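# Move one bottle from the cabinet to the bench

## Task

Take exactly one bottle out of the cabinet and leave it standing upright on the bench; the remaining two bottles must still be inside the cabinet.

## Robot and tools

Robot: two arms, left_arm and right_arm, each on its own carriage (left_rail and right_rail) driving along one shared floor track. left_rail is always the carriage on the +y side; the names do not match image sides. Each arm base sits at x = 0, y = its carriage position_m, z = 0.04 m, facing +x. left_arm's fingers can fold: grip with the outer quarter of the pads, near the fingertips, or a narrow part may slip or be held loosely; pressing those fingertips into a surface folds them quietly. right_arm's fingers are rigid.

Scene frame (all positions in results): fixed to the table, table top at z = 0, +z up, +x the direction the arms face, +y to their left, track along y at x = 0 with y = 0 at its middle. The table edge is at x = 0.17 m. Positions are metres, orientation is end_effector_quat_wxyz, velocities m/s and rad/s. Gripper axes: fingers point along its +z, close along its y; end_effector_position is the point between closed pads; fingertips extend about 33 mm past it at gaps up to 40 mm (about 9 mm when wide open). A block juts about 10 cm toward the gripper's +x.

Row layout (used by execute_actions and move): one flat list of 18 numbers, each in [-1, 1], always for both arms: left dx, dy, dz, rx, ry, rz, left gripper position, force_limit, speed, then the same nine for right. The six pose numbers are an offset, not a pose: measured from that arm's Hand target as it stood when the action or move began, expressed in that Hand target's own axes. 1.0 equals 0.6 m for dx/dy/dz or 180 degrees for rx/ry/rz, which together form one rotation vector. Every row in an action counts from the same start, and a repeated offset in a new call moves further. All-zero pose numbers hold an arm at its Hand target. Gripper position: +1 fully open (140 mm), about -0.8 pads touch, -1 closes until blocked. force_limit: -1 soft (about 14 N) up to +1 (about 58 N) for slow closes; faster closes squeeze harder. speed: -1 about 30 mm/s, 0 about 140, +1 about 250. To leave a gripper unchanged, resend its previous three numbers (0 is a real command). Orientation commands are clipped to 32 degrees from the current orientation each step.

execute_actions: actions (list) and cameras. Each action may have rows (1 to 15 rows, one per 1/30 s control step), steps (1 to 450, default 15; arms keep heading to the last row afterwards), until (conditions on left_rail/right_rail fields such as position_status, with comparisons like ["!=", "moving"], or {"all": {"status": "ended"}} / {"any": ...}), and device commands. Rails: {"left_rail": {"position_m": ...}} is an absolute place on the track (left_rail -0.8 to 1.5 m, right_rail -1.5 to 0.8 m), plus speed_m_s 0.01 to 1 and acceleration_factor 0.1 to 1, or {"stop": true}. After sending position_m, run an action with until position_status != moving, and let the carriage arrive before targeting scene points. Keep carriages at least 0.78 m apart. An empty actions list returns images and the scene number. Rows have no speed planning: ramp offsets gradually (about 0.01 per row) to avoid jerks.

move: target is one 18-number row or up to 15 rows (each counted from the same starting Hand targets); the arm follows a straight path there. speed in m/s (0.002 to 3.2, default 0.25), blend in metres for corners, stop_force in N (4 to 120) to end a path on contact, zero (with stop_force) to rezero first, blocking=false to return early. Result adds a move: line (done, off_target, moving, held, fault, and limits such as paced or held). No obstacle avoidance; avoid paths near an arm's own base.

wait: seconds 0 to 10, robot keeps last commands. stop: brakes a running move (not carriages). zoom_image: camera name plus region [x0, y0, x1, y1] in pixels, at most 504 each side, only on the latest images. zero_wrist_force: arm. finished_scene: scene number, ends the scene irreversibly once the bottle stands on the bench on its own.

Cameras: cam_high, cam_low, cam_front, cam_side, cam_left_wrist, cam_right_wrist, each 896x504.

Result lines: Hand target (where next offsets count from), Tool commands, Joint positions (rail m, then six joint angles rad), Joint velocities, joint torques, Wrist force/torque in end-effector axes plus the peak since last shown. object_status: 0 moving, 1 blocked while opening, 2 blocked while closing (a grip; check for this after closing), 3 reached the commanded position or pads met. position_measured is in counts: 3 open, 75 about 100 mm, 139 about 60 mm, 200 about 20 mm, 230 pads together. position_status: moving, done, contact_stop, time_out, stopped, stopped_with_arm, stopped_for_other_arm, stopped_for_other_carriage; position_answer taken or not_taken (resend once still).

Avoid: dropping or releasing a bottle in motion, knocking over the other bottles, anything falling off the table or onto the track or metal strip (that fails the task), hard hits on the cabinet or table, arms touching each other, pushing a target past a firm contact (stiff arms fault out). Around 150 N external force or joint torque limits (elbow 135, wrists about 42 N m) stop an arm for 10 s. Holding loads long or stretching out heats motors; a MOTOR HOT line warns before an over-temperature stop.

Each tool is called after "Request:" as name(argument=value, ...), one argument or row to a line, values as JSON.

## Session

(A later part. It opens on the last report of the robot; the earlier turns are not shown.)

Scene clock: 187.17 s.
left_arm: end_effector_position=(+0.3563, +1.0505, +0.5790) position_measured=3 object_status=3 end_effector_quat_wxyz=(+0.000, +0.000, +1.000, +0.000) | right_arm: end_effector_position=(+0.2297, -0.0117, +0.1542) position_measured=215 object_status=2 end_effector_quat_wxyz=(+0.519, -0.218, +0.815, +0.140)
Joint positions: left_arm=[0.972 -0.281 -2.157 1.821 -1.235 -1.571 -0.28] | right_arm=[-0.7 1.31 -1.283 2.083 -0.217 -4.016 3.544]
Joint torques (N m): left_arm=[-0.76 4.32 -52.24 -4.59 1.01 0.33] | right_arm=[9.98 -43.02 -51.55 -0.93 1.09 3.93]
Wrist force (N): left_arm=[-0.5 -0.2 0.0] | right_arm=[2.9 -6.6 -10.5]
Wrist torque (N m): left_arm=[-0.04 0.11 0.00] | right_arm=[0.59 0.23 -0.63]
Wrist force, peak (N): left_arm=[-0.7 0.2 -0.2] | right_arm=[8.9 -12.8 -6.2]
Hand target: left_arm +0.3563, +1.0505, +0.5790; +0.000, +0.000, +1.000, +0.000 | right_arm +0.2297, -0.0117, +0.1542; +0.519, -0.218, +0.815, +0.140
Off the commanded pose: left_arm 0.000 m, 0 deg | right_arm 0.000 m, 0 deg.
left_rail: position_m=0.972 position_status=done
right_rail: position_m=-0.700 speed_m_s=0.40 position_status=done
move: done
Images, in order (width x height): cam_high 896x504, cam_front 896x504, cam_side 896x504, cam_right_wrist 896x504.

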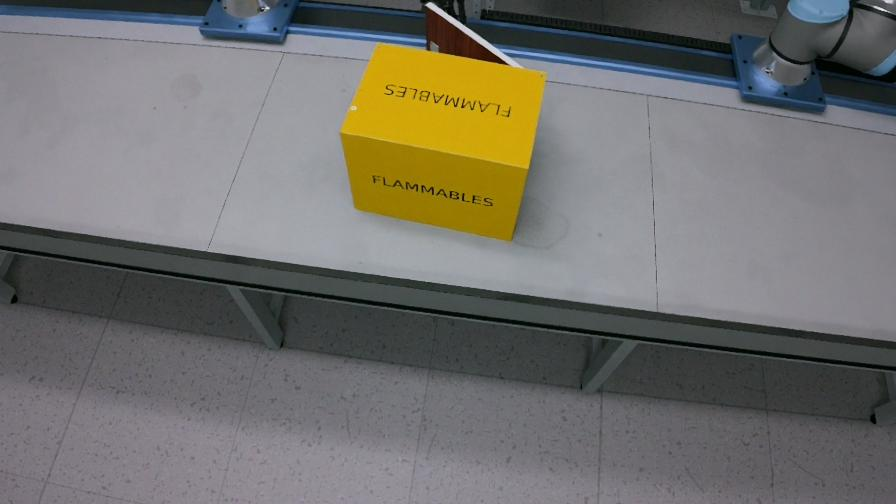

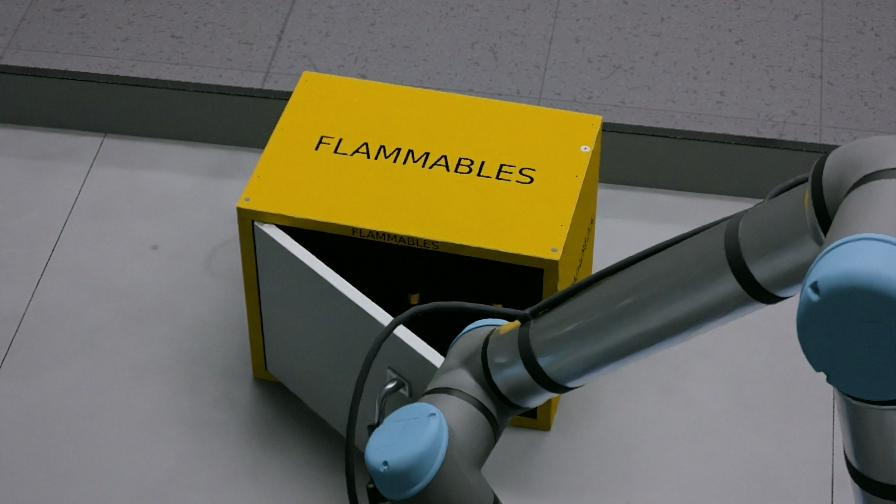

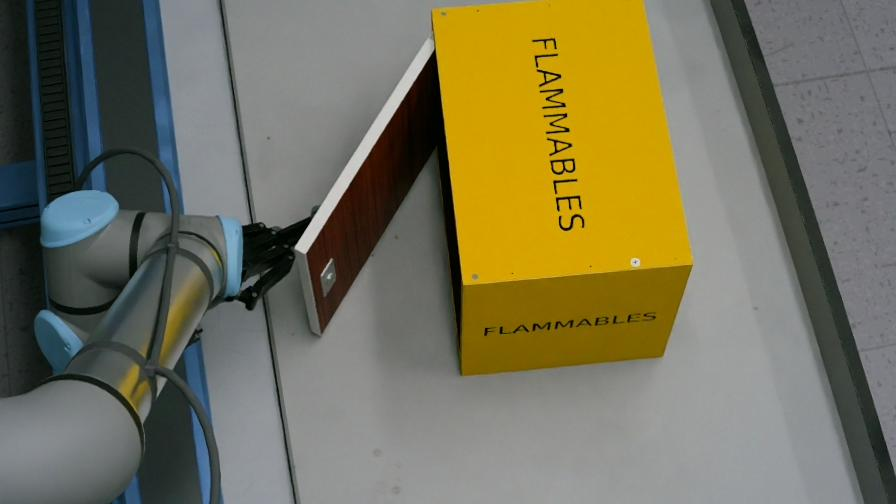

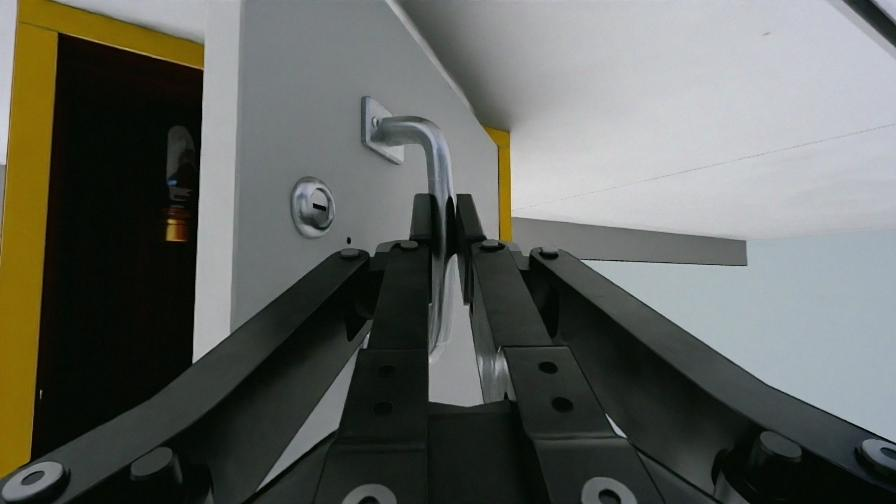

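Request:
execute_actions(
  actions=[
    {"rows":[[0,0,0,0,0,0,1,1,1,0,0,0,0,0,0,-0.5,0,-0.7]],"steps":45},
  ],
)

Request:
move(
  target=[0,0,0,0,0,0,1,1,1,0,0,-0.18,0,0,0,-0.5,0,-0.5],
  speed=0.08,
  cameras=["cam_right_wrist","cam_side"],
)

Scene clock: 195.50 s.
left_arm: end_effector_position=(+0.3563, +1.0505, +0.5790) position_measured=3 object_status=3 end_effector_quat_wxyz=(+0.000, +0.000, +1.000, +0.000) | right_arm: end_effector_position=(+0.2297, -0.0117, +0.1542) position_measured=192 object_status=3 end_effector_quat_wxyz=(+0.519, -0.218, +0.815, +0.140)
Joint positions: left_arm=[0.972 -0.281 -2.157 1.821 -1.235 -1.571 -0.28] | right_arm=[-0.7 1.31 -1.283 2.083 -0.217 -4.016 3.544]
Joint torques (N m): left_arm=[-0.21 5.59 -51.59 -4.34 0.88 0.13] | right_arm=[7.93 -52.37 -18.3 1.37 0.89 -0.22]
Wrist force (N): left_arm=[-0.2 -0.1 -0.1] | right_arm=[-0.5 3.4 1.1]
Wrist torque (N m): left_arm=[-0.02 0.04 0.00] | right_arm=[0.65 -0.19 -0.19]
Wrist force, peak (N): left_arm=[-0.6 0.6 -0.6] | right_arm=[2.7 -6.4 -10.8]
Hand target: left_arm +0.3563, +1.0505, +0.5790; +0.000, +0.000, +1.000, +0.000 | right_arm +0.2297, -0.0117, +0.1542; +0.519, -0.218, +0.815, +0.140
Off the commanded pose: left_arm 0.000 m, 0 deg | right_arm 0.000 m, 0 deg.
left_rail: position_m=0.972 position_status=done
right_rail: position_m=-0.700 speed_m_s=0.40 position_status=done

Scene clock: 197.30 s.
left_arm: end_effector_position=(+0.3563, +1.0505, +0.5790) position_measured=3 object_status=3 end_effector_quat_wxyz=(+0.000, +0.000, +1.000, +0.000) | right_arm: end_effector_position=(+0.1449, -0.0608, +0.1997) position_measured=192 object_status=3 end_effector_quat_wxyz=(+0.519, -0.218, +0.815, +0.140)
Joint positions: left_arm=[0.972 -0.281 -2.157 1.821 -1.235 -1.571 -0.28] | right_arm=[-0.7 1.462 -1.374 2.111 -0.069 -3.892 3.667]
Joint torques (N m): left_arm=[0.54 5.1 -52.54 -4.44 0.62 0.38] | right_arm=[11.36 -61.22 -41.1 4.1 3.69 3.49]
Wrist force (N): left_arm=[-0.3 0.0 0.0] | right_arm=[0.0 2.7 1.5]
Wrist torque (N m): left_arm=[0.00 0.08 0.00] | right_arm=[0.49 -0.29 -0.20]
Wrist force, peak (N): left_arm=[-0.4 0.6 -0.3] | right_arm=[-0.5 3.4 2.1]
Hand target: left_arm +0.3563, +1.0505, +0.5790; +0.000, +0.000, +1.000, +0.000 | right_arm +0.1449, -0.0606, +0.1998; +0.519, -0.218, +0.815, +0.140
Off the commanded pose: left_arm 0.000 m, 0 deg | right_arm 0.000 m, 0 deg.
left_rail: position_m=0.972 position_status=done
right_rail: position_m=-0.700 speed_m_s=0.40 position_status=done
move: done
Images, in order (width x height): cam_side 896x504, cam_right_wrist 896x504.

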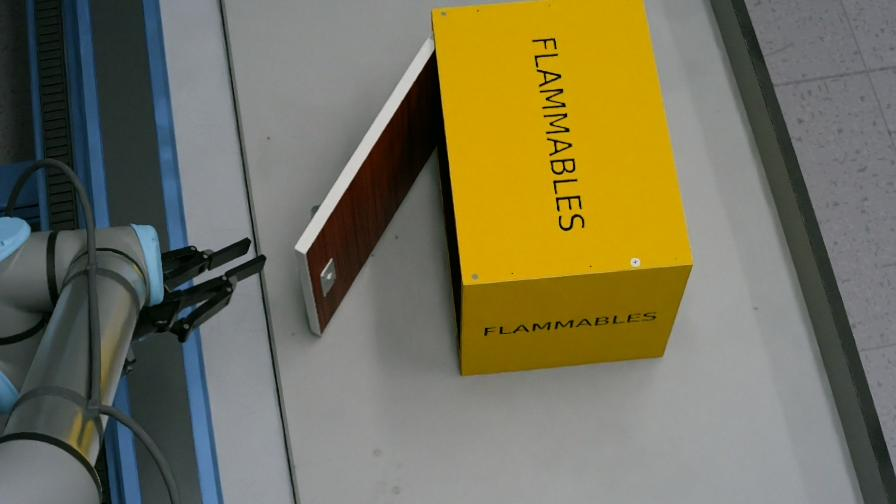

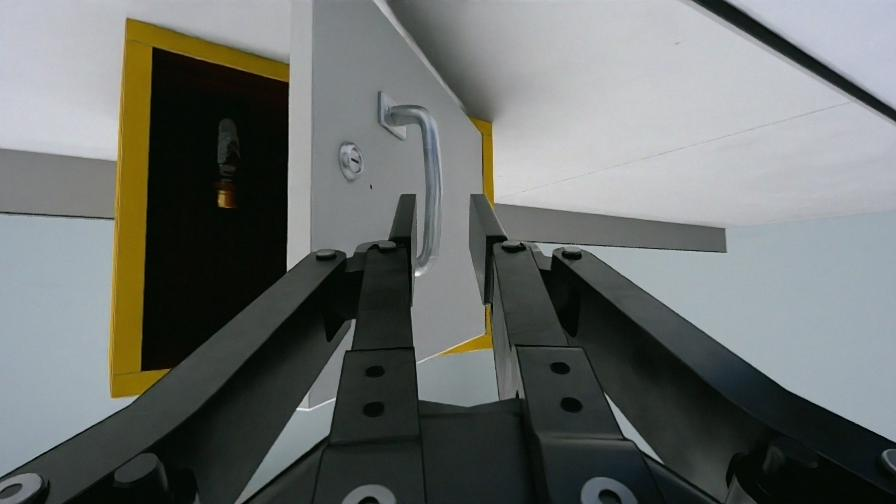

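Request:
execute_actions(
  actions=[
    {"right_rail":{"position_m":-0.95,"speed_m_s":0.3},"rows":[[0,0,0,0,0,0,1,1,1,0,0,0,0,0,0,-1,-1,-0.5]],"steps":120,"until":{"right_rail":{"position_status":["!=","moving"]}}},
  ],
  cameras=["cam_side"],
)

Scene clock: 206.90 s.
left_arm: end_effector_position=(+0.3563, +1.0505, +0.5790) position_measured=3 object_status=3 end_effector_quat_wxyz=(+0.000, +0.000, +1.000, +0.000) | right_arm: end_effector_position=(+0.1449, -0.3106, +0.1998) position_measured=232 object_status=3 end_effector_quat_wxyz=(+0.519, -0.218, +0.815, +0.140)
Joint positions: left_arm=[0.972 -0.281 -2.157 1.821 -1.235 -1.571 -0.28] | right_arm=[-0.95 1.462 -1.374 2.111 -0.069 -3.892 3.667]
Joint torques (N m): left_arm=[-0.04 6.61 -51.79 -4.84 0.81 0.43] | right_arm=[6.67 -48.8 -24.61 1 1.21 3.5]
Wrist force (N): left_arm=[-0.2 0.3 -0.3] | right_arm=[-0.1 3.2 1.2]
Wrist torque (N m): left_arm=[0.06 0.06 0.01] | right_arm=[0.61 -0.27 -0.20]
Wrist force, peak (N): left_arm=[-0.6 0.2 -0.5] | right_arm=[-0.9 5.0 2.3]
Hand target: left_arm +0.3563, +1.0505, +0.5790; +0.000, +0.000, +1.000, +0.000 | right_arm +0.1449, -0.3106, +0.1998; +0.519, -0.218, +0.815, +0.140
Off the commanded pose: left_arm 0.000 m, 0 deg | right_arm 0.000 m, 0 deg.
left_rail: position_m=0.972 position_status=done
right_rail: position_m=-0.950 speed_m_s=0.30 position_status=done
Images, in order (width x height): cam_side 896x504.

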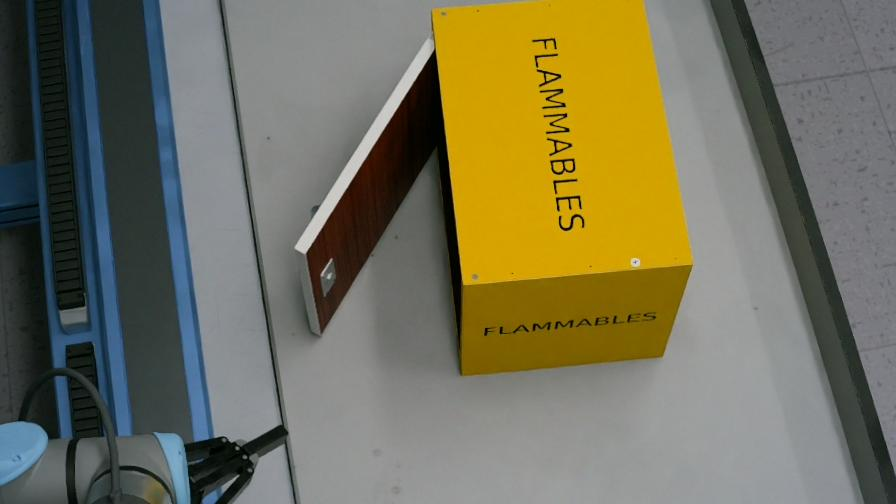

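Request:
move(
  target=[0,0,0,0,0,0,1,1,1,-0.034,-0.129,0.231,0,0,0,-1,-1,-0.5],
  speed=0.15,
)

Request:
execute_actions(
  actions=[
    {"right_rail":{"position_m":-0.72,"speed_m_s":0.06,"acceleration_factor":0.3},"steps":240,"until":{"right_rail":{"position_status":["!=","moving"]}}},
  ],
  cameras=["cam_side","cam_front","cam_right_wrist"],
)

Scene clock: 214.93 s.
left_arm: end_effector_position=(+0.3563, +1.0505, +0.5790) position_measured=3 object_status=3 end_effector_quat_wxyz=(+0.000, +0.000, +1.000, +0.000) | right_arm: end_effector_position=(+0.2997, -0.3106, +0.1596) position_measured=232 object_status=3 end_effector_quat_wxyz=(+0.519, -0.218, +0.815, +0.140)
Joint positions: left_arm=[0.972 -0.281 -2.157 1.821 -1.235 -1.571 -0.28] | right_arm=[-0.95 1.138 -1.375 2.185 -0.292 -4.163 3.433]
Joint torques (N m): left_arm=[0.43 5.46 -52.59 -4.54 0.89 0.3] | right_arm=[-12.11 -34.32 -18.93 -1.5 -1.1 -2.8]
Wrist force (N): left_arm=[-0.4 0.1 -0.3] | right_arm=[-0.4 3.1 1.0]
Wrist torque (N m): left_arm=[0.02 0.09 0.00] | right_arm=[0.56 -0.22 -0.05]
Wrist force, peak (N): left_arm=[-0.7 -0.1 0.1] | right_arm=[-0.4 3.3 2.4]
Hand target: left_arm +0.3563, +1.0505, +0.5790; +0.000, +0.000, +1.000, +0.000 | right_arm +0.2998, -0.3106, +0.1596; +0.519, -0.218, +0.815, +0.140
Off the commanded pose: left_arm 0.000 m, 0 deg | right_arm 0.000 m, 0 deg.
left_rail: position_m=0.972 position_status=done
right_rail: position_m=-0.950 speed_m_s=0.30 position_status=done
move: done

Scene clock: 219.23 s.
left_arm: end_effector_position=(+0.3563, +1.0505, +0.5790) position_measured=3 object_status=3 end_effector_quat_wxyz=(+0.000, +0.000, +1.000, +0.000) | right_arm: end_effector_position=(+0.2998, -0.0806, +0.1596) position_measured=232 object_status=3 end_effector_quat_wxyz=(+0.519, -0.218, +0.815, +0.140)
Joint positions: left_arm=[0.972 -0.281 -2.157 1.821 -1.235 -1.571 -0.28] | right_arm=[-0.72 1.137 -1.375 2.185 -0.292 -4.163 3.433]
Joint torques (N m): left_arm=[0.85 7.73 -52.09 -4.58 0.99 0.24] | right_arm=[-6.73 -40.25 -39.3 0.24 0.3 -2.55]
Wrist force (N): left_arm=[-0.5 0.2 -0.1] | right_arm=[1.0 0.4 0.0]
Wrist torque (N m): left_arm=[0.04 0.12 0.00] | right_arm=[0.21 -0.37 -0.06]
Wrist force, peak (N): left_arm=[-0.6 0.5 -0.6] | right_arm=[-0.1 3.4 1.3]
Hand target: left_arm +0.3563, +1.0505, +0.5790; +0.000, +0.000, +1.000, +0.000 | right_arm +0.2998, -0.0806, +0.1596; +0.519, -0.218, +0.815, +0.140
Tool commands: left_gripper/position=+1.0 left_gripper/force_limit=+1.0 left_gripper/speed=+1.0 right_gripper/position=-1.0 right_gripper/force_limit=-1.0 right_gripper/speed=-0.5
Off the commanded pose: left_arm 0.000 m, 0 deg | right_arm 0.000 m, 0 deg.
left_rail: position_m=0.972 position_status=done
right_rail: position_m=-0.720 speed_m_s=0.06 position_status=done
Images, in order (width x height): cam_front 896x504, cam_side 896x504, cam_right_wrist 896x504.

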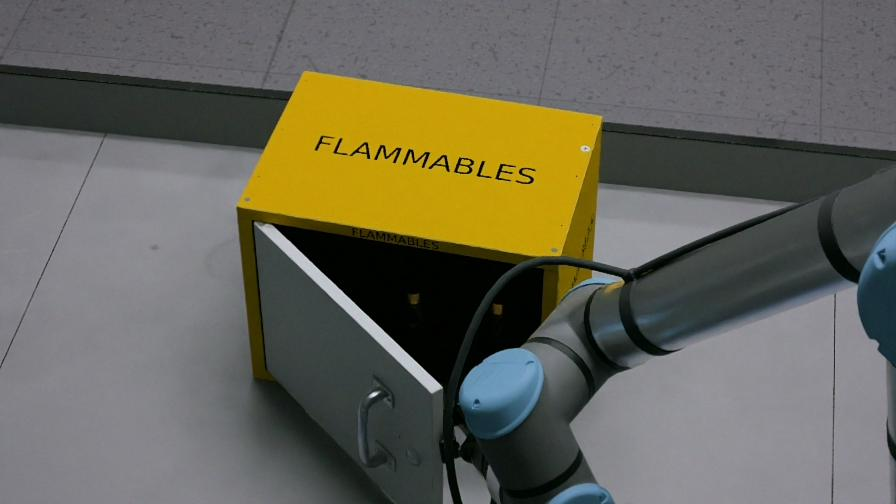

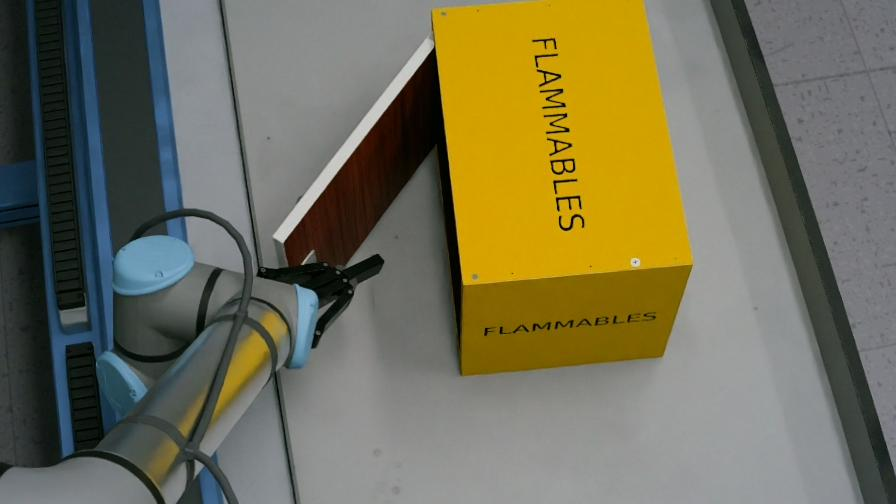

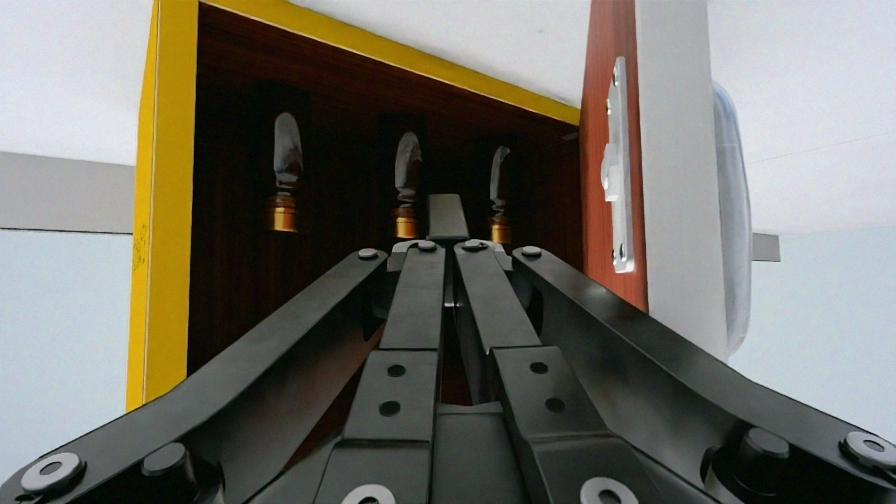

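Request:
execute_actions(
  actions=[
    {"right_rail":{"position_m":-0.53,"speed_m_s":0.06},"steps":240,"until":{"right_rail":{"position_status":["!=","moving"]}}},
  ],
  cameras=["cam_side","cam_front","cam_right_wrist"],
)

Scene clock: 227.23 s.
left_arm: end_effector_position=(+0.3563, +1.0505, +0.5790) position_measured=3 object_status=3 end_effector_quat_wxyz=(+0.000, +0.000, +1.000, +0.000) | right_arm: end_effector_position=(+0.2998, +0.1094, +0.1596) position_measured=232 object_status=3 end_effector_quat_wxyz=(+0.519, -0.218, +0.815, +0.140)
Joint positions: left_arm=[0.972 -0.281 -2.157 1.821 -1.235 -1.571 -0.28] | right_arm=[-0.53 1.137 -1.375 2.185 -0.292 -4.163 3.433]
Joint torques (N m): left_arm=[-1.07 5.95 -52.5 -4.23 1.08 0.4] | right_arm=[-0.13 -49.42 -30.59 -1.92 0.83 -2.29]
Wrist force (N): left_arm=[0.0 0.1 -0.2] | right_arm=[0.4 0.7 -0.1]
Wrist torque (N m): left_arm=[0.03 0.01 0.01] | right_arm=[0.16 -0.30 -0.07]
Wrist force, peak (N): left_arm=[-0.7 0.3 -0.5] | right_arm=[1.9 -2.0 -5.4]
Hand target: left_arm +0.3563, +1.0505, +0.5790; +0.000, +0.000, +1.000, +0.000 | right_arm +0.2998, +0.1094, +0.1596; +0.519, -0.218, +0.815, +0.140
Tool commands: left_gripper/position=+1.0 left_gripper/force_limit=+1.0 left_gripper/speed=+1.0 right_gripper/position=-1.0 right_gripper/force_limit=-1.0 right_gripper/speed=-0.5
Off the commanded pose: left_arm 0.000 m, 0 deg | right_arm 0.000 m, 0 deg.
left_rail: position_m=0.972 position_status=done
right_rail: position_m=-0.530 speed_m_s=0.06 position_status=done
Images, in order (width x height): cam_front 896x504, cam_side 896x504, cam_right_wrist 896x504.

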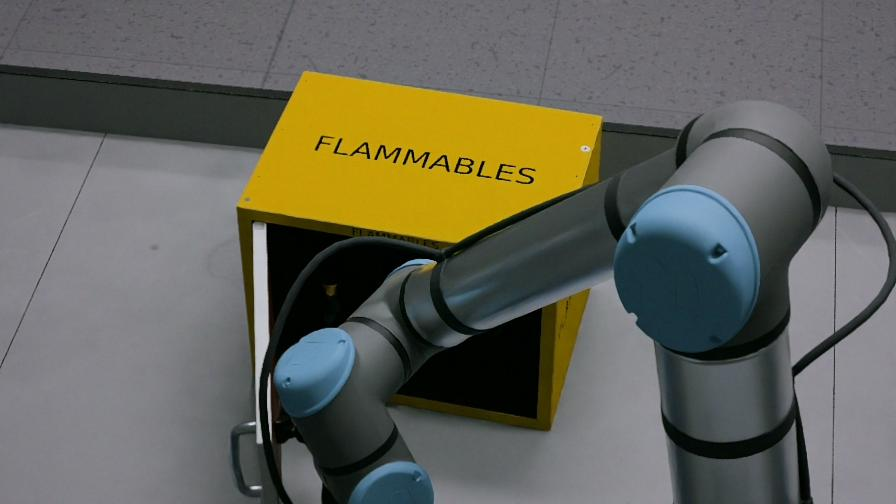

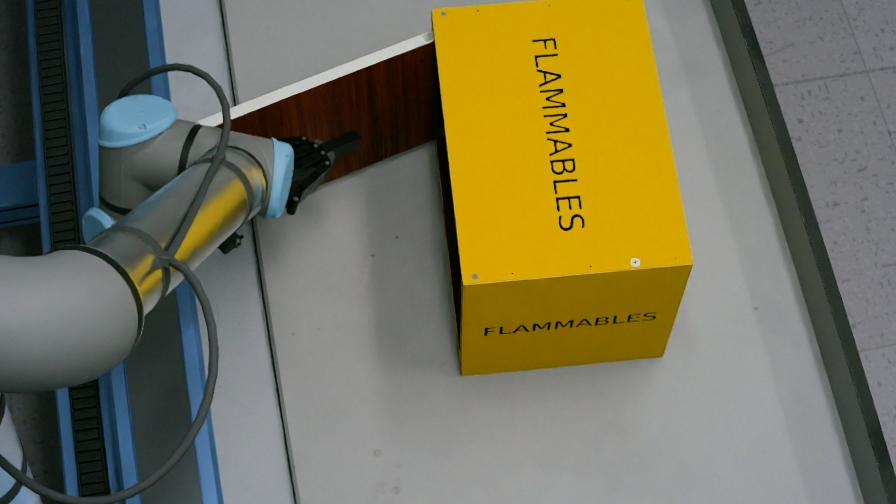

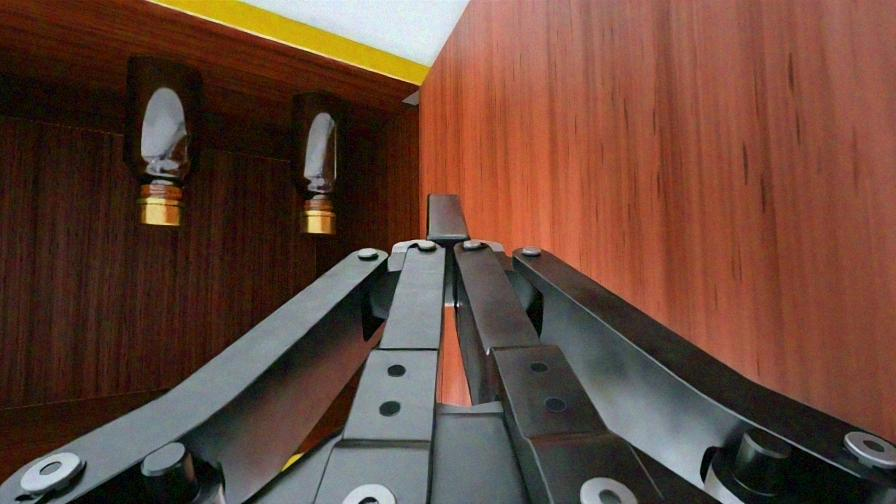

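Request:
execute_actions(
  actions=[
    {"right_rail":{"position_m":-0.75,"speed_m_s":0.2},"rows":[[0,0,0,0,0,0,1,1,1,0,0,0,0,0,0,-1,-1,-0.5]],"steps":120,"until":{"right_rail":{"position_status":["!=","moving"]}}},
  ],
)

Request:
move(
  target=[0,0,0,0,0,0,1,1,1,-0.0064,-0.05,0.0926,0.1023,-0.0165,0.0439,0.35,-1,-0.5],
  speed=0.12,
  cameras=["cam_side","cam_front","cam_right_wrist"],
)

Scene clock: 276.70 s.
left_arm: end_effector_position=(+0.3563, +1.0505, +0.5790) position_measured=3 object_status=3 end_effector_quat_wxyz=(+0.000, +0.000, +1.000, +0.000) | right_arm: end_effector_position=(+0.2998, -0.1106, +0.1596) position_measured=232 object_status=3 end_effector_quat_wxyz=(+0.519, -0.218, +0.815, +0.140)
Joint positions: left_arm=[0.972 -0.281 -2.157 1.821 -1.235 -1.571 -0.28] | right_arm=[-0.75 1.137 -1.375 2.185 -0.292 -4.163 3.433]
Joint torques (N m): left_arm=[-0.1 7.63 -52.01 -4.38 0.74 0.5] | right_arm=[3.7 -56.38 -23.76 1.19 1.01 -1.96]
Wrist force (N): left_arm=[0.0 -0.1 0.0] | right_arm=[-0.3 3.1 0.4]
Wrist torque (N m): left_arm=[-0.03 0.01 0.00] | right_arm=[0.54 -0.23 -0.06]
Wrist force, peak (N): left_arm=[0.0 0.5 -0.7] | right_arm=[-0.5 3.6 1.4]
Hand target: left_arm +0.3563, +1.0505, +0.5790; +0.000, +0.000, +1.000, +0.000 | right_arm +0.2998, -0.1106, +0.1596; +0.519, -0.218, +0.815, +0.140
Off the commanded pose: left_arm 0.000 m, 0 deg | right_arm 0.000 m, 0 deg.
left_rail: position_m=0.972 position_status=done
right_rail: position_m=-0.750 speed_m_s=0.20 position_status=done

Scene clock: 278.67 s.
left_arm: end_effector_position=(+0.3563, +1.0505, +0.5790) position_measured=3 object_status=3 end_effector_quat_wxyz=(+0.000, +0.000, +1.000, +0.000) | right_arm: end_effector_position=(+0.3598, -0.1107, +0.1396) position_measured=85 object_status=3 end_effector_quat_wxyz=(+0.557, -0.072, +0.826, +0.048)
Joint positions: left_arm=[0.972 -0.281 -2.157 1.821 -1.235 -1.571 -0.28] | right_arm=[-0.75 1.186 -1.159 1.984 -0.173 -3.807 3.682]
Joint torques (N m): left_arm=[0.57 7.08 -52.86 -4.53 1.35 0.63] | right_arm=[12.72 -49.89 -41.21 3.24 3.7 3]
Wrist force (N): left_arm=[-0.4 0.4 -0.2] | right_arm=[-0.4 3.3 1.2]
Wrist torque (N m): left_arm=[0.10 0.11 0.00] | right_arm=[0.67 -0.30 -0.18]
Wrist force, peak (N): left_arm=[-0.7 0.2 -0.5] | right_arm=[-0.5 3.8 1.9]
Hand target: left_arm +0.3563, +1.0505, +0.5790; +0.000, +0.000, +1.000, +0.000 | right_arm +0.3598, -0.1106, +0.1396; +0.557, -0.072, +0.826, +0.048
Off the commanded pose: left_arm 0.000 m, 0 deg | right_arm 0.000 m, 0 deg.
left_rail: position_m=0.972 position_status=done
right_rail: position_m=-0.750 speed_m_s=0.20 position_status=done
move: done
Images, in order (width x height): cam_front 896x504, cam_side 896x504, cam_right_wrist 896x504.

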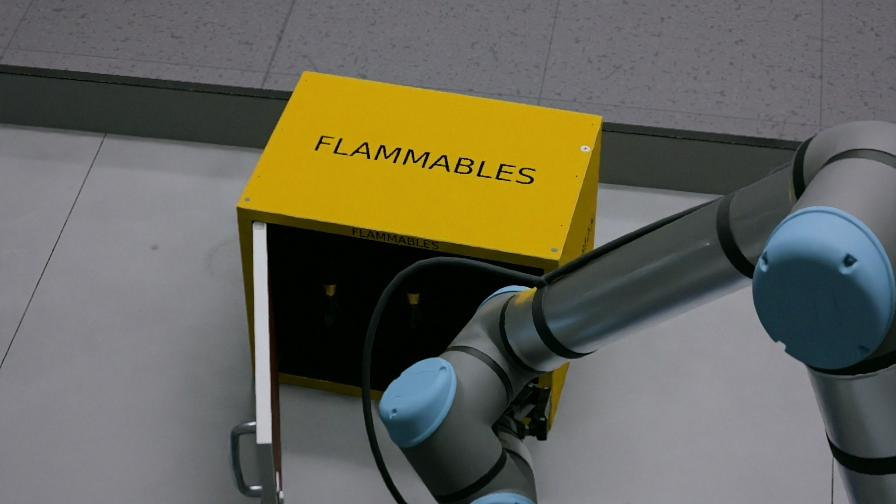

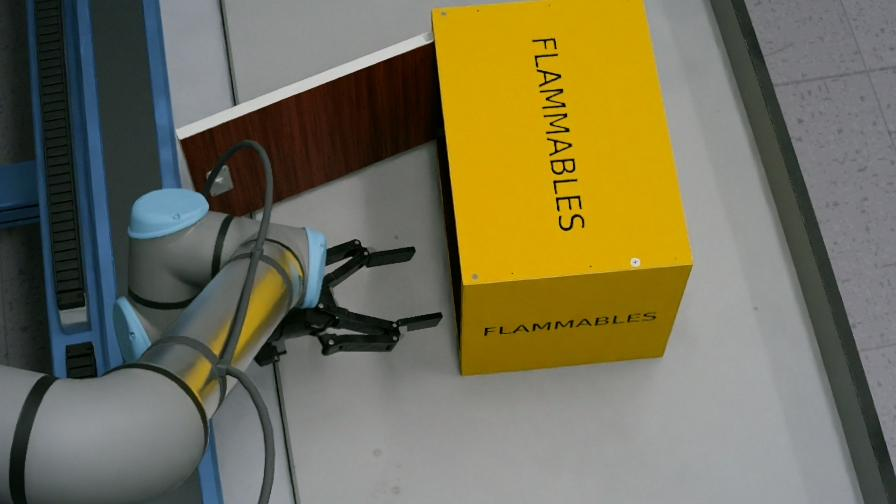

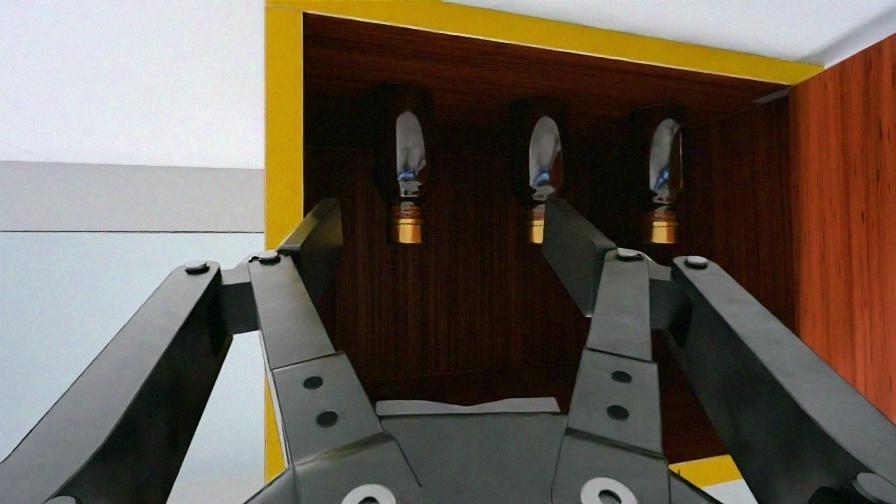

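Request:
execute_actions(
  actions=[
    {"rows":[[0,0,0,0,0,0,1,1,1,0,0,0,0,0,0,0.11,-1,-0.5]],"steps":30},
  ],
)

Request:
move(
  target=[0,0,0,0,0,0,1,1,1,0.0139,-0.037,0.2177,0,0,0,0.11,-1,-0.5],
  speed=0.08,
  stop_force=10,
  cameras=["cam_right_wrist"],
)

Scene clock: 298.90 s.
left_arm: end_effector_position=(+0.3563, +1.0505, +0.5790) position_measured=3 object_status=3 end_effector_quat_wxyz=(+0.000, +0.000, +1.000, +0.000) | right_arm: end_effector_position=(+0.3598, -0.1106, +0.1396) position_measured=115 object_status=3 end_effector_quat_wxyz=(+0.557, -0.072, +0.826, +0.048)
Joint positions: left_arm=[0.972 -0.281 -2.157 1.821 -1.235 -1.571 -0.28] | right_arm=[-0.75 1.186 -1.159 1.984 -0.173 -3.807 3.683]
Joint torques (N m): left_arm=[0.93 8.64 -52.48 -4.55 0.93 0.64] | right_arm=[12.44 -50.82 -42.01 3.53 3.72 3.3]
Wrist force (N): left_arm=[0.1 0.2 -0.3] | right_arm=[-0.7 3.2 1.5]
Wrist torque (N m): left_arm=[0.04 0.00 0.00] | right_arm=[0.64 -0.23 -0.17]
Wrist force, peak (N): left_arm=[-0.8 0.4 -0.2] | right_arm=[-0.7 3.5 1.9]
Hand target: left_arm +0.3563, +1.0505, +0.5790; +0.000, +0.000, +1.000, +0.000 | right_arm +0.3598, -0.1106, +0.1396; +0.557, -0.072, +0.826, +0.048
Off the commanded pose: left_arm 0.000 m, 0 deg | right_arm 0.000 m, 0 deg.
left_rail: position_m=0.972 position_status=done
right_rail: position_m=-0.750 speed_m_s=0.20 position_status=done

Scene clock: 301.27 s.
left_arm: end_effector_position=(+0.3563, +1.0505, +0.5790) position_measured=3 object_status=3 end_effector_quat_wxyz=(+0.000, +0.000, +1.000, +0.000) | right_arm: end_effector_position=(+0.4414, -0.1117, +0.1011) position_measured=115 object_status=3 end_effector_quat_wxyz=(+0.557, -0.072, +0.826, +0.048)
Joint positions: left_arm=[0.972 -0.281 -2.157 1.821 -1.235 -1.571 -0.28] | right_arm=[-0.75 1.056 -1.111 1.99 -0.312 -3.914 3.569]
Joint torques (N m): left_arm=[-0.35 8.37 -51.97 -4.63 1.03 0.31] | right_arm=[11.37 -78.54 -16.04 2.74 3.44 2.86]
Wrist force (N): left_arm=[-0.5 0.0 -0.2] | right_arm=[-0.8 1.6 2.2]
Wrist torque (N m): left_arm=[0.01 0.12 0.00] | right_arm=[0.23 -0.13 -0.05]
Wrist force, peak (N): left_arm=[-0.6 0.3 -0.4] | right_arm=[-1.1 23.1 -5.1]
Hand target: left_arm +0.3563, +1.0505, +0.5790; +0.000, +0.000, +1.000, +0.000 | right_arm +0.4414, -0.1117, +0.1011; +0.557, -0.072, +0.826, +0.048 (not the last commanded pose)
Off the commanded pose: left_arm 0.000 m, 0 deg | right_arm 0.043 m, 0 deg.
left_rail: position_m=0.972 position_status=done
right_rail: position_m=-0.750 speed_m_s=0.20 position_status=done
move: contact (right_arm)
Images, in order (width x height): cam_right_wrist 896x504.

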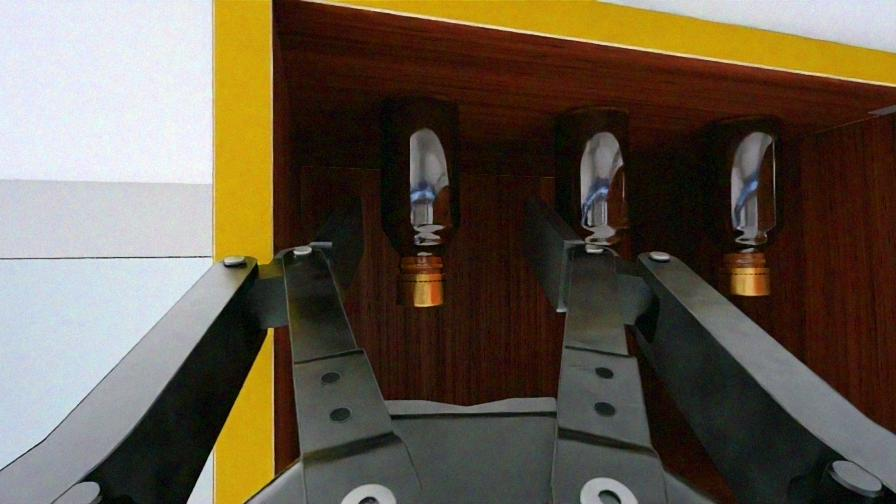

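Request:
move(
  target=[
    [0,0,0,0,0,0,1,1,1,0.0108,0.02,-0.116,0,0,0,0.11,-1,-0.5],
    [0,0,0,0,0,0,1,1,1,0.0048,0.2155,-0.0118,0,0,0,0.11,-1,-0.5],
  ],
  speed=0.08,
  blend=0.01,
  cameras=["cam_right_wrist","cam_side","cam_front"],
)

Scene clock: 317.43 s.
left_arm: end_effector_position=(+0.3563, +1.0505, +0.5790) position_measured=3 object_status=3 end_effector_quat_wxyz=(+0.000, +0.000, +1.000, +0.000) | right_arm: end_effector_position=(+0.4116, +0.0143, +0.1011) position_measured=115 object_status=3 end_effector_quat_wxyz=(+0.557, -0.072, +0.826, +0.048)
Joint positions: left_arm=[0.972 -0.281 -2.157 1.821 -1.235 -1.571 -0.28] | right_arm=[-0.75 1.185 -0.952 1.716 -0.114 -3.808 3.681]
Joint torques (N m): left_arm=[0.55 7.82 -52.22 -4.33 0.71 0.71] | right_arm=[10.93 -72.27 -42.88 3.44 3.9 3.29]
Wrist force (N): left_arm=[-0.6 0.2 0.0] | right_arm=[-0.1 1.9 2.8]
Wrist torque (N m): left_arm=[0.04 0.15 0.00] | right_arm=[0.32 -0.35 -0.18]
Wrist force, peak (N): left_arm=[-0.6 0.3 -0.5] | right_arm=[-0.4 2.7 3.3]
Hand target: left_arm +0.3563, +1.0505, +0.5790; +0.000, +0.000, +1.000, +0.000 | right_arm +0.4116, +0.0143, +0.1011; +0.557, -0.072, +0.826, +0.048
Off the commanded pose: left_arm 0.000 m, 0 deg | right_arm 0.000 m, 0 deg.
left_rail: position_m=0.972 position_status=done
right_rail: position_m=-0.750 speed_m_s=0.20 position_status=done
move: done
Images, in order (width x height): cam_front 896x504, cam_side 896x504, cam_right_wrist 896x504.

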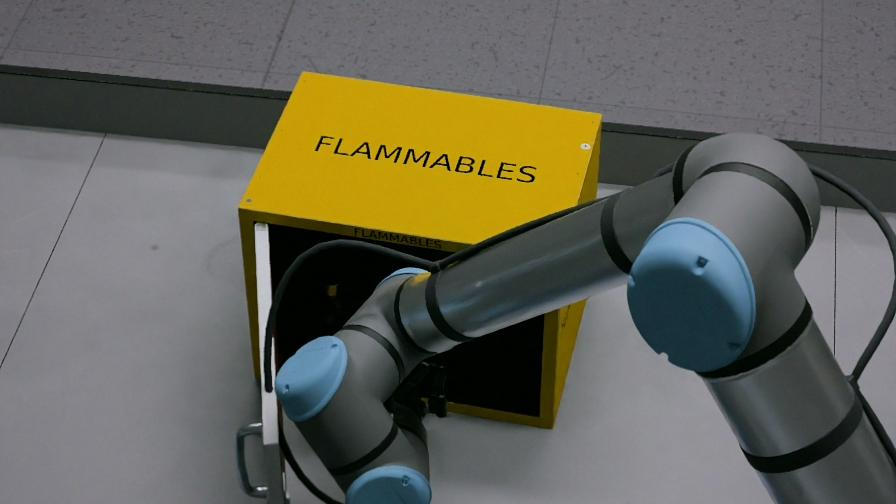

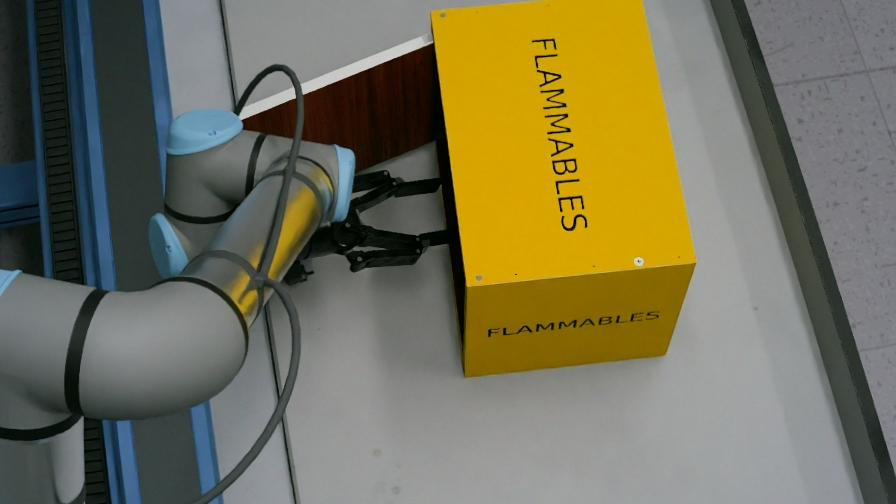

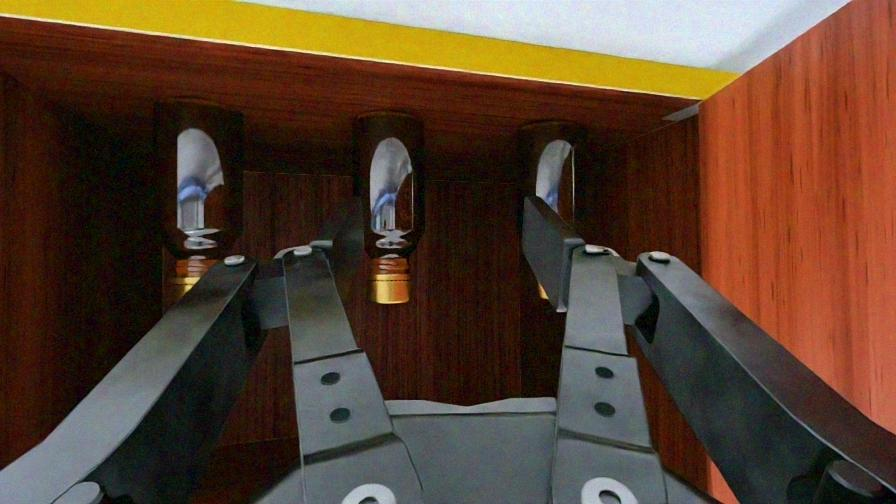

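Request:
move(
  target=[
    [0,0,0,0,0,0,1,1,1,0.033,-0.0328,0.0072,0,0,0,0.11,-1,-0.5],
    [0,0,0,0,0,0,1,1,1,-0.0007,-0.059,0.153,0,0,0,0.11,-1,-0.5],
  ],
  speed=0.06,
  blend=0.005,
  stop_force=8,
  cameras=["cam_right_wrist","cam_side"],
)

Scene clock: 335.63 s.
left_arm: end_effector_position=(+0.3563, +1.0505, +0.5790) position_measured=3 object_status=3 end_effector_quat_wxyz=(+0.000, +0.000, +1.000, +0.000) | right_arm: end_effector_position=(+0.5017, -0.0058, +0.0671) position_measured=115 object_status=3 end_effector_quat_wxyz=(+0.557, -0.072, +0.826, +0.048)
Joint positions: left_arm=[0.972 -0.281 -2.157 1.821 -1.235 -1.571 -0.28] | right_arm=[-0.75 1.055 -0.93 1.745 -0.249 -3.915 3.569]
Joint torques (N m): left_arm=[-0.78 8.86 -51.77 -4.43 1.39 0.54] | right_arm=[-10.4 -68.85 -42.87 -1.12 -0.93 -2.58]
Wrist force (N): left_arm=[-0.5 0.0 -0.2] | right_arm=[-0.3 1.8 3.0]
Wrist torque (N m): left_arm=[0.00 0.11 0.00] | right_arm=[0.29 -0.26 -0.06]
Wrist force, peak (N): left_arm=[-0.5 0.2 -0.6] | right_arm=[-1.4 3.0 2.5]
Hand target: left_arm +0.3563, +1.0505, +0.5790; +0.000, +0.000, +1.000, +0.000 | right_arm +0.5017, -0.0058, +0.0671; +0.557, -0.072, +0.826, +0.048
Off the commanded pose: left_arm 0.000 m, 0 deg | right_arm 0.000 m, 0 deg.
left_rail: position_m=0.972 position_status=done
right_rail: position_m=-0.750 speed_m_s=0.20 position_status=done
move: done
Images, in order (width x height): cam_side 896x504, cam_right_wrist 896x504.

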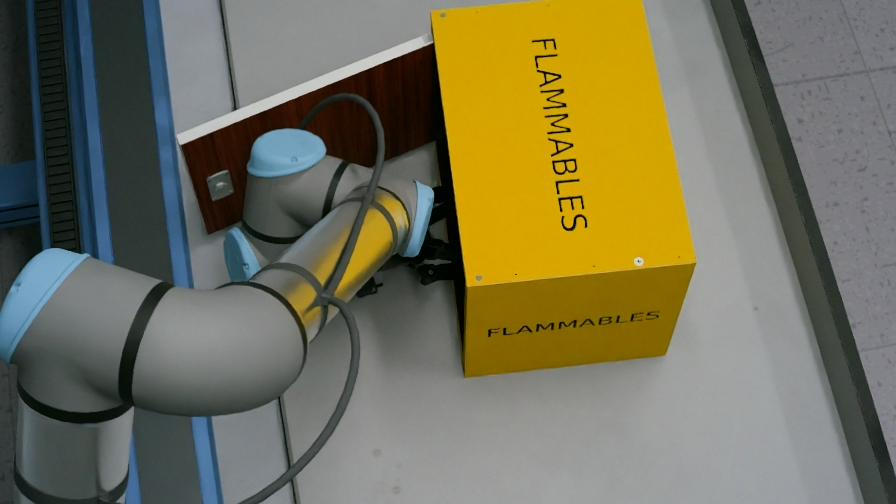

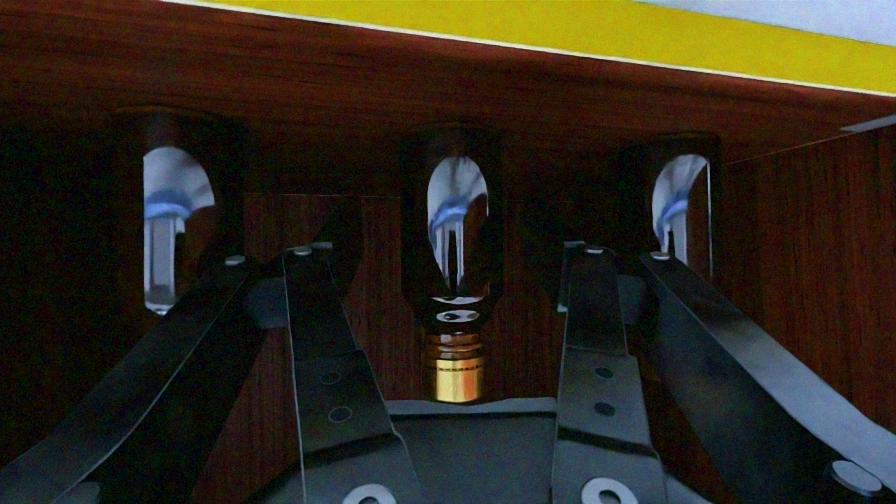

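Request:
execute_actions(
  actions=[
    {"rows":[[0,0,0,0,0,0,1,1,1,0,0,0,0,0,0,-1,-0.4,-1]],"steps":100},
  ],
  cameras=["cam_right_wrist"],
)

Scene clock: 345.87 s.
left_arm: end_effector_position=(+0.3563, +1.0505, +0.5790) position_measured=3 object_status=3 end_effector_quat_wxyz=(+0.000, +0.000, +1.000, +0.000) | right_arm: end_effector_position=(+0.5017, -0.0058, +0.0671) position_measured=161 object_status=2 end_effector_quat_wxyz=(+0.557, -0.072, +0.826, +0.048)
Joint positions: left_arm=[0.972 -0.281 -2.157 1.821 -1.235 -1.571 -0.28] | right_arm=[-0.75 1.055 -0.93 1.745 -0.249 -3.915 3.569]
Joint torques (N m): left_arm=[-0.09 10.29 -52.15 -4.57 0.89 0.61] | right_arm=[-8.51 -70.12 -13.3 3.88 2.33 -2.32]
Wrist force (N): left_arm=[-0.4 0.4 -0.5] | right_arm=[-7.8 4.2 -5.0]
Wrist torque (N m): left_arm=[0.08 0.10 0.00] | right_arm=[0.40 -0.39 -0.11]
Wrist force, peak (N): left_arm=[-0.4 0.3 -0.8] | right_arm=[-8.8 3.9 -5.6]
Hand target: left_arm +0.3563, +1.0505, +0.5790; +0.000, +0.000, +1.000, +0.000 | right_arm +0.5017, -0.0058, +0.0671; +0.557, -0.072, +0.826, +0.048
Off the commanded pose: left_arm 0.000 m, 0 deg | right_arm 0.000 m, 0 deg.
left_rail: position_m=0.972 position_status=done
right_rail: position_m=-0.750 speed_m_s=0.20 position_status=done
Images, in order (width x height): cam_right_wrist 896x504.

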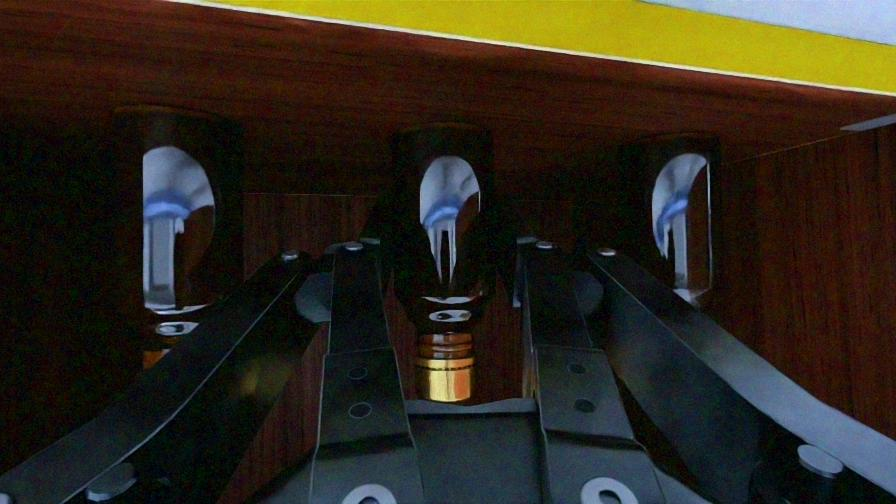

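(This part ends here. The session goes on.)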